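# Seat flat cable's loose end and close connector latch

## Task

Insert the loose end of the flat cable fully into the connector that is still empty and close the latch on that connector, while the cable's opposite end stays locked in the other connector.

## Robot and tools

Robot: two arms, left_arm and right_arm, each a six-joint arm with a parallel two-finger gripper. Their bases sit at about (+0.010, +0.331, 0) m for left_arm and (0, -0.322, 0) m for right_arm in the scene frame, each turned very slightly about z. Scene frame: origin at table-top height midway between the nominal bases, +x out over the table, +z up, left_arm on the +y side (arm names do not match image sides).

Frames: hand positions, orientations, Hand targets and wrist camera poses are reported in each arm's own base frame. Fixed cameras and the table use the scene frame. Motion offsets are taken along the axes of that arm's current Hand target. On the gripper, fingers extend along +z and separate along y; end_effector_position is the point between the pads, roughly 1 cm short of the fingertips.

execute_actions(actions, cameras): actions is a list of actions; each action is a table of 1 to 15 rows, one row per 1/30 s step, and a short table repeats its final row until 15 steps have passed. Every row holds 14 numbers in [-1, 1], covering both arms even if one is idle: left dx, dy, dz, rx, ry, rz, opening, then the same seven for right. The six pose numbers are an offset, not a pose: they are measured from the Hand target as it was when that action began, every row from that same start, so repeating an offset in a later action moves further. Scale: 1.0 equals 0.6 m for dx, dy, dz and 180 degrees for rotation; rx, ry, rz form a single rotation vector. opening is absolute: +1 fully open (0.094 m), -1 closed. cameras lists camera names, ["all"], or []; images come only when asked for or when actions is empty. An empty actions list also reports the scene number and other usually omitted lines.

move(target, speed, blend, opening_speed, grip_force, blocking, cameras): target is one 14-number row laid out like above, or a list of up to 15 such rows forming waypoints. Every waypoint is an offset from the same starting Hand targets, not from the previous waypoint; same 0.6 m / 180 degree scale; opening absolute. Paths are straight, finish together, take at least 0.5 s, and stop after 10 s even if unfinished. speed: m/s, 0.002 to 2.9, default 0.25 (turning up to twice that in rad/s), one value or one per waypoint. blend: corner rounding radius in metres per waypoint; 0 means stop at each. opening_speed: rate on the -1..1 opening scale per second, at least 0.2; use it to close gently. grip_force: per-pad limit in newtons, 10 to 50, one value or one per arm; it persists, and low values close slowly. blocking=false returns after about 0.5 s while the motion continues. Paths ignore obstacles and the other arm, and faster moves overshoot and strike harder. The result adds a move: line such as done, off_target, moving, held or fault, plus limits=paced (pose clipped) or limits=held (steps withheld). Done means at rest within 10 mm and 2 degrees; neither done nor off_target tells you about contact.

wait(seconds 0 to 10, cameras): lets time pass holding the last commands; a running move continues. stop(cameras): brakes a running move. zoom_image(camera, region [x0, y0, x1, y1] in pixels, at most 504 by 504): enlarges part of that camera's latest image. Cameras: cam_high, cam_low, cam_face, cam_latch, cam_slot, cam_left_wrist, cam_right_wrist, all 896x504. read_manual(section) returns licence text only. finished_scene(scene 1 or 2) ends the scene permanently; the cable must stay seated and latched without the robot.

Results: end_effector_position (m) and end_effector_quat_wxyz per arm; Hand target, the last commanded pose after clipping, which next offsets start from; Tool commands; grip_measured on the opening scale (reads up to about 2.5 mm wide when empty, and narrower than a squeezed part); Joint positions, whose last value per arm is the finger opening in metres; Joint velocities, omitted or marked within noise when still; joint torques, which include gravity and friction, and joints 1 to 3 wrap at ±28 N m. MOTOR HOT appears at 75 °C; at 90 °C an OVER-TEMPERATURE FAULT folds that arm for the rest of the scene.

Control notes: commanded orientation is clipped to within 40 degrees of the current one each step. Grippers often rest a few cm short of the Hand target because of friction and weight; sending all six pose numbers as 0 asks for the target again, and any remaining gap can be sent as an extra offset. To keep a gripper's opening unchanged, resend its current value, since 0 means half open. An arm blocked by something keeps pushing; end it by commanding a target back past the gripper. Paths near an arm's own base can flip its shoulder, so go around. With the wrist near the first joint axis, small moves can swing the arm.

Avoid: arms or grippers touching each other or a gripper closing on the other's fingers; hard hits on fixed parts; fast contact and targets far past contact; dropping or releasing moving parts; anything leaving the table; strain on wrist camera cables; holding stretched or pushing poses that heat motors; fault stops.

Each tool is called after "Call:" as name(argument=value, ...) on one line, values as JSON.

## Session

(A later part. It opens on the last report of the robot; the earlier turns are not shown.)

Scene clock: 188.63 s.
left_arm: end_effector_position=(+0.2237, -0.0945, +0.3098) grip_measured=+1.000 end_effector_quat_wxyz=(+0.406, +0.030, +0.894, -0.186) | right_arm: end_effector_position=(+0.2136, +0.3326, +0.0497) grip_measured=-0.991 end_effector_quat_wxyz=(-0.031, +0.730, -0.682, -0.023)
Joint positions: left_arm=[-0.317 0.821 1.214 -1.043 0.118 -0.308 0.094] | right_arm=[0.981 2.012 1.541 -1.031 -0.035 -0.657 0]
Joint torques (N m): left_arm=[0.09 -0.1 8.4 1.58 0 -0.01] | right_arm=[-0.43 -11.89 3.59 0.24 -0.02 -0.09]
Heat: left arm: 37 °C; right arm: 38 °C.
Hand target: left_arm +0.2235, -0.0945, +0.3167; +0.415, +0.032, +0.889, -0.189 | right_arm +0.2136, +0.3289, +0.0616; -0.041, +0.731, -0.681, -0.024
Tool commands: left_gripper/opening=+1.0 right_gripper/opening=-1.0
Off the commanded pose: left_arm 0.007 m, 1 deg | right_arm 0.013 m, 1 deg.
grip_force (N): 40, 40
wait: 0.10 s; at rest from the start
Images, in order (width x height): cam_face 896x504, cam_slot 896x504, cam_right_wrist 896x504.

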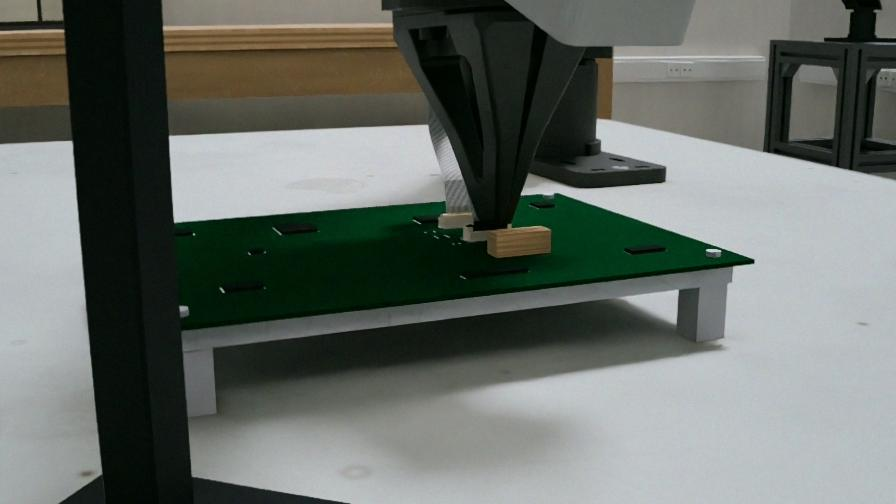

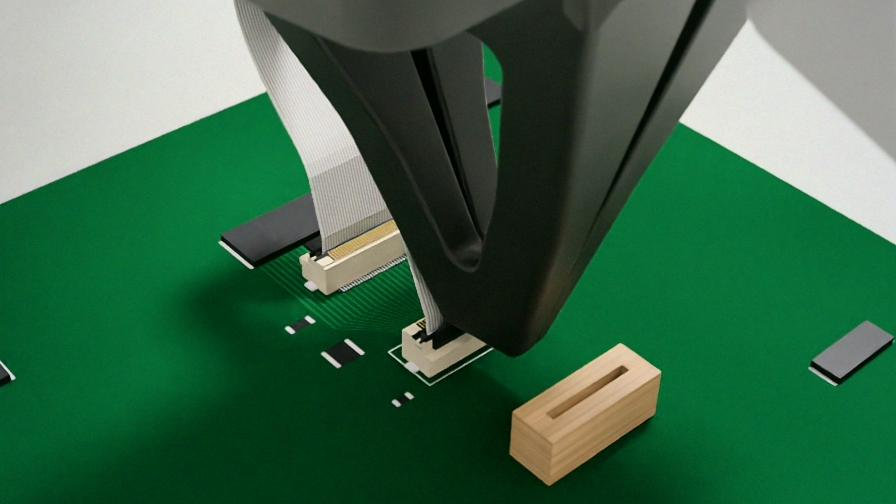

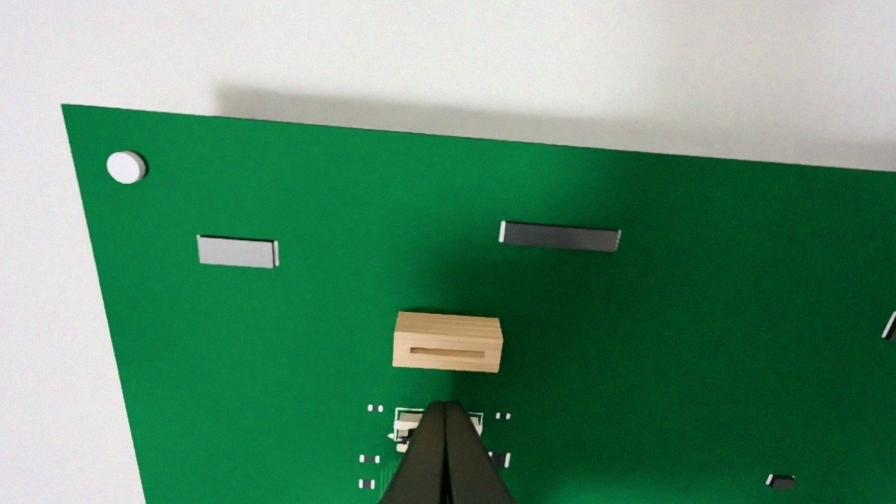

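Call:
move(target=[[0,0,0,0,0,0,1,0,0,0.022,0,0,0,-1],[0,0,0,0,0,0,1,-0.015,-0.002,0.03,0,0,0,-1]], speed=0.03, cameras=["cam_latch","cam_slot","cam_face"])

Call:
zoom_image(camera="cam_latch", region=[300, 90, 400, 210])

Call:
zoom_image(camera="cam_slot", region=[380, 270, 540, 390])

Scene clock: 191.23 s.
left_arm: end_effector_position=(+0.2237, -0.0945, +0.3098) grip_measured=+1.000 end_effector_quat_wxyz=(+0.406, +0.030, +0.894, -0.186) | right_arm: end_effector_position=(+0.2140, +0.3346, +0.0465) grip_measured=-0.991 end_effector_quat_wxyz=(-0.040, +0.729, -0.683, -0.026)
Joint positions: left_arm=[-0.317 0.821 1.214 -1.043 0.118 -0.308 0.094] | right_arm=[0.981 2.005 1.516 -0.995 -0.039 -0.654 0]
Joint torques (N m): left_arm=[0.14 -0.2 8.28 1.6 -0.01 -0.01] | right_arm=[0.69 -7.66 5.76 0.37 0.02 0.03]
Heat: left arm: 37 °C; right arm: 38 °C.
Hand target: left_arm +0.2235, -0.0945, +0.3167; +0.415, +0.032, +0.889, -0.189 | right_arm +0.2146, +0.3397, +0.0446; -0.041, +0.731, -0.681, -0.024
Off the commanded pose: left_arm 0.007 m, 1 deg | right_arm 0.005 m, 0 deg.
grip_force (N): 40, 40
move: done
Images, in order (width x height): cam_face 896x504, cam_latch 896x504, cam_slot 896x504.

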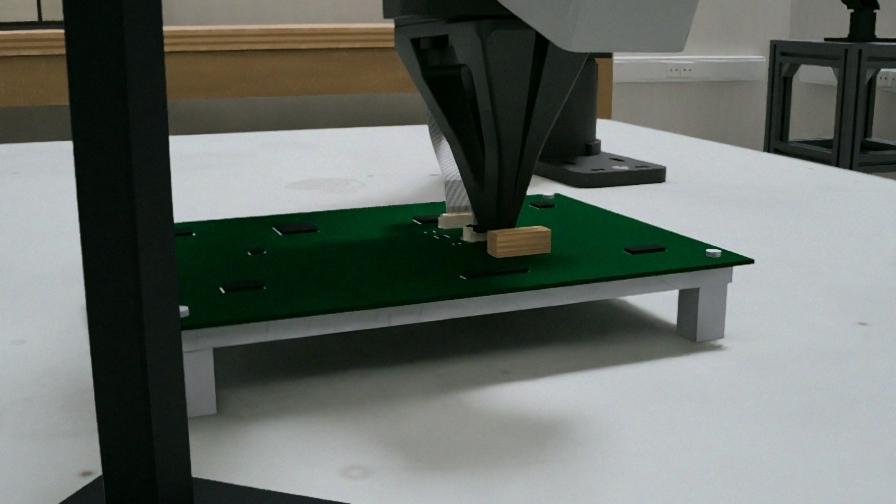

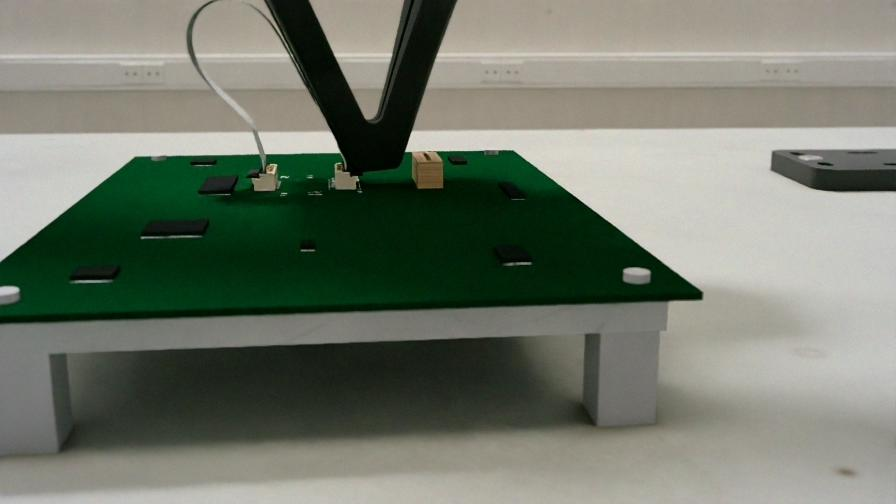

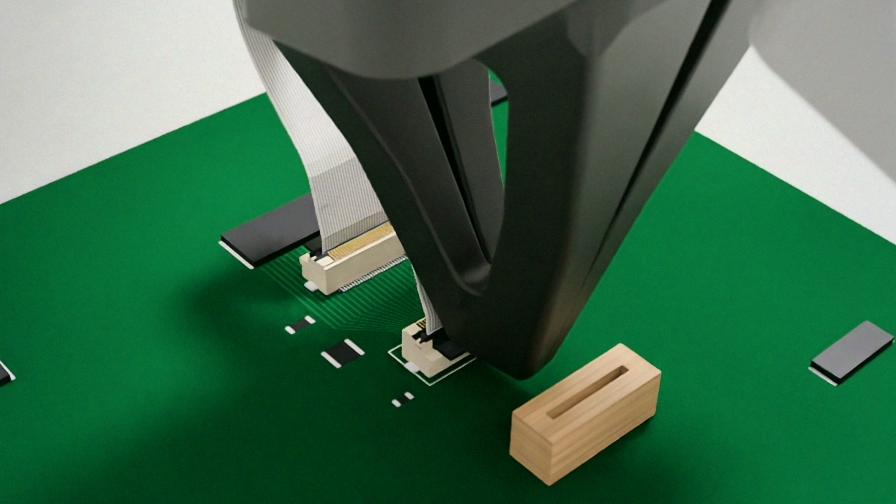

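Scaled by 4.200 from the camera's 896x504 image, which has a finer 1280x720 frame.

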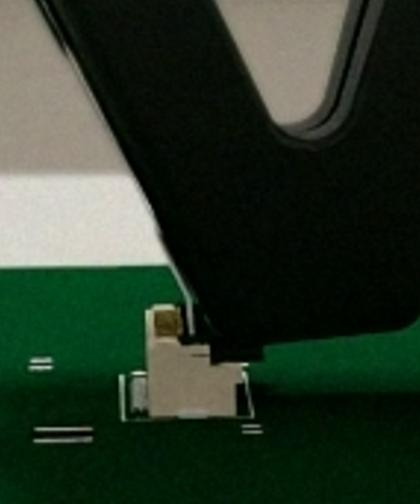

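Scaled by 3.150 from the camera's 896x504 image, which has a finer 1280x720 frame.

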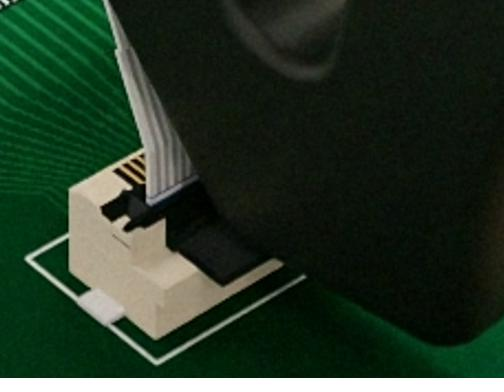

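Call:
move(target=[[0,0,0,0,0,0,1,0,0,0.007,0,0,0,-1],[0,0,0,0,0,0,1,-0.01,0,-0.12,0,0,0,-1]], speed=[0.03,0.1], cameras=["cam_latch","cam_slot","cam_face"])

Call:
zoom_image(camera="cam_latch", region=[300, 90, 400, 210])

Call:
zoom_image(camera="cam_slot", region=[380, 270, 540, 390])

Call:
zoom_image(camera="cam_slot", region=[280, 190, 430, 300])

Scene clock: 194.97 s.
left_arm: end_effector_position=(+0.2237, -0.0945, +0.3098) grip_measured=+1.000 end_effector_quat_wxyz=(+0.406, +0.030, +0.894, -0.186) | right_arm: end_effector_position=(+0.2146, +0.3351, +0.1018) grip_measured=-0.991 end_effector_quat_wxyz=(-0.026, +0.729, -0.684, -0.022)
Joint positions: left_arm=[-0.317 0.821 1.214 -1.043 0.118 -0.308 0.094] | right_arm=[0.983 2.005 1.74 -1.247 -0.035 -0.651 0]
Joint torques (N m): left_arm=[0.09 -0.25 8.28 1.62 0.03 0.02] | right_arm=[0.79 -10.67 6.45 0.13 -0.01 0.02]
Heat: left arm: 38 °C; right arm: 38 °C.
Hand target: left_arm +0.2235, -0.0945, +0.3167; +0.415, +0.032, +0.889, -0.189 | right_arm +0.2127, +0.3389, +0.1168; -0.041, +0.731, -0.681, -0.024
Off the commanded pose: left_arm 0.007 m, 1 deg | right_arm 0.016 m, 2 deg.
grip_force (N): 40, 40
move: off_target (right_arm)
Images, in order (width x height): cam_face 896x504, cam_latch 896x504, cam_slot 896x504.

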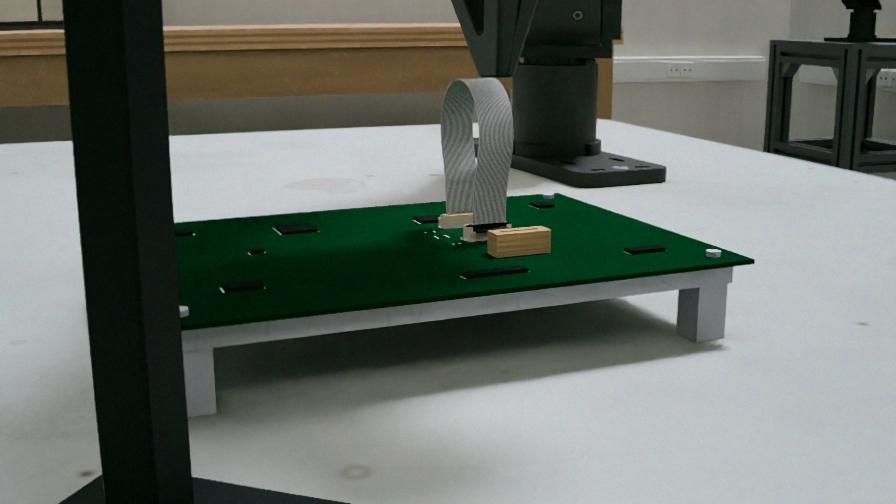

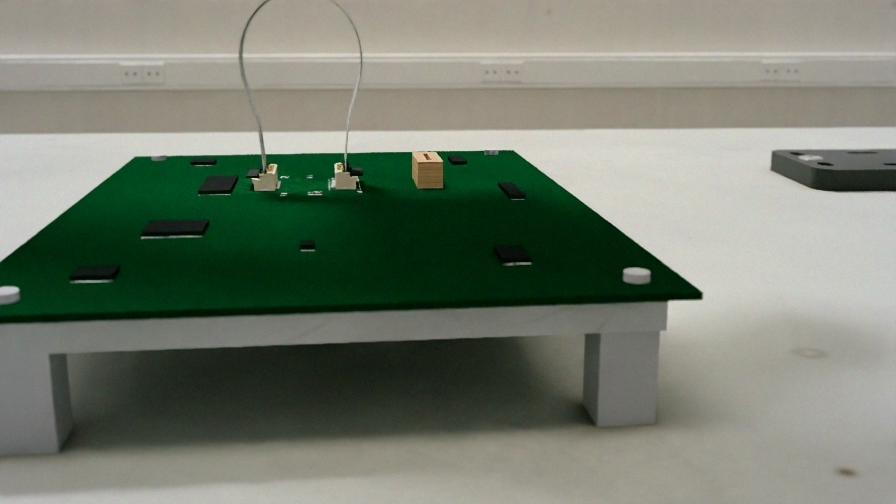

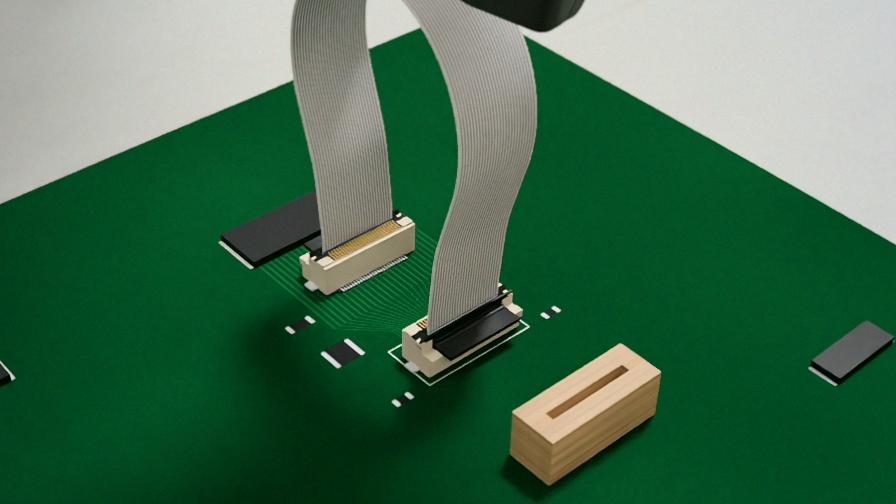

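Scaled by 4.200 from the camera's 896x504 image, which has a finer 1280x720 frame.

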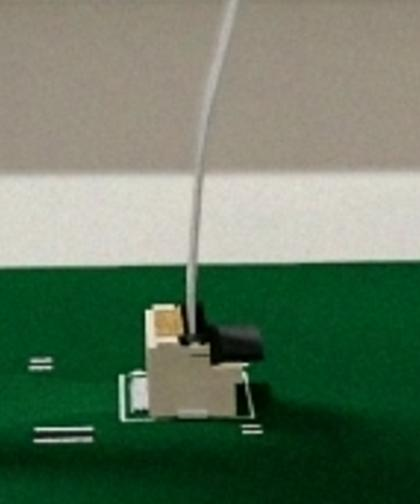

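Scaled by 3.150 from the camera's 896x504 image, which has a finer 1280x720 frame.

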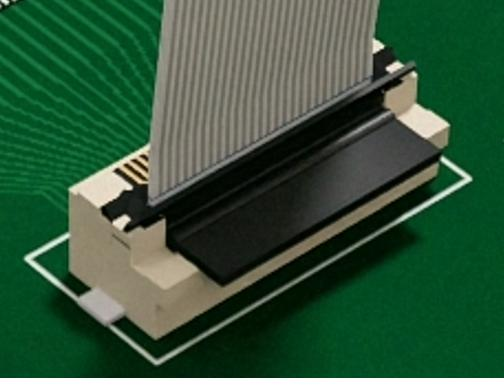

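Scaled by 3.360 from the camera's 896x504 image, which has a finer 1280x720 frame.

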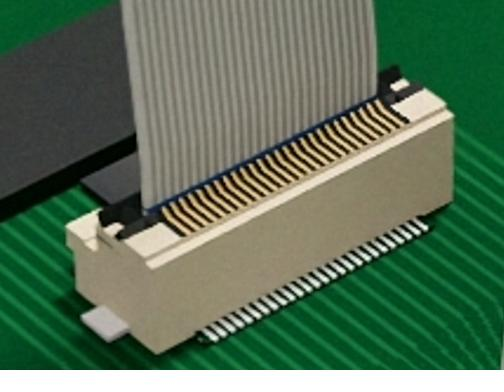

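Call:
finished_scene(scene=1)

The scene is finished: the task was done.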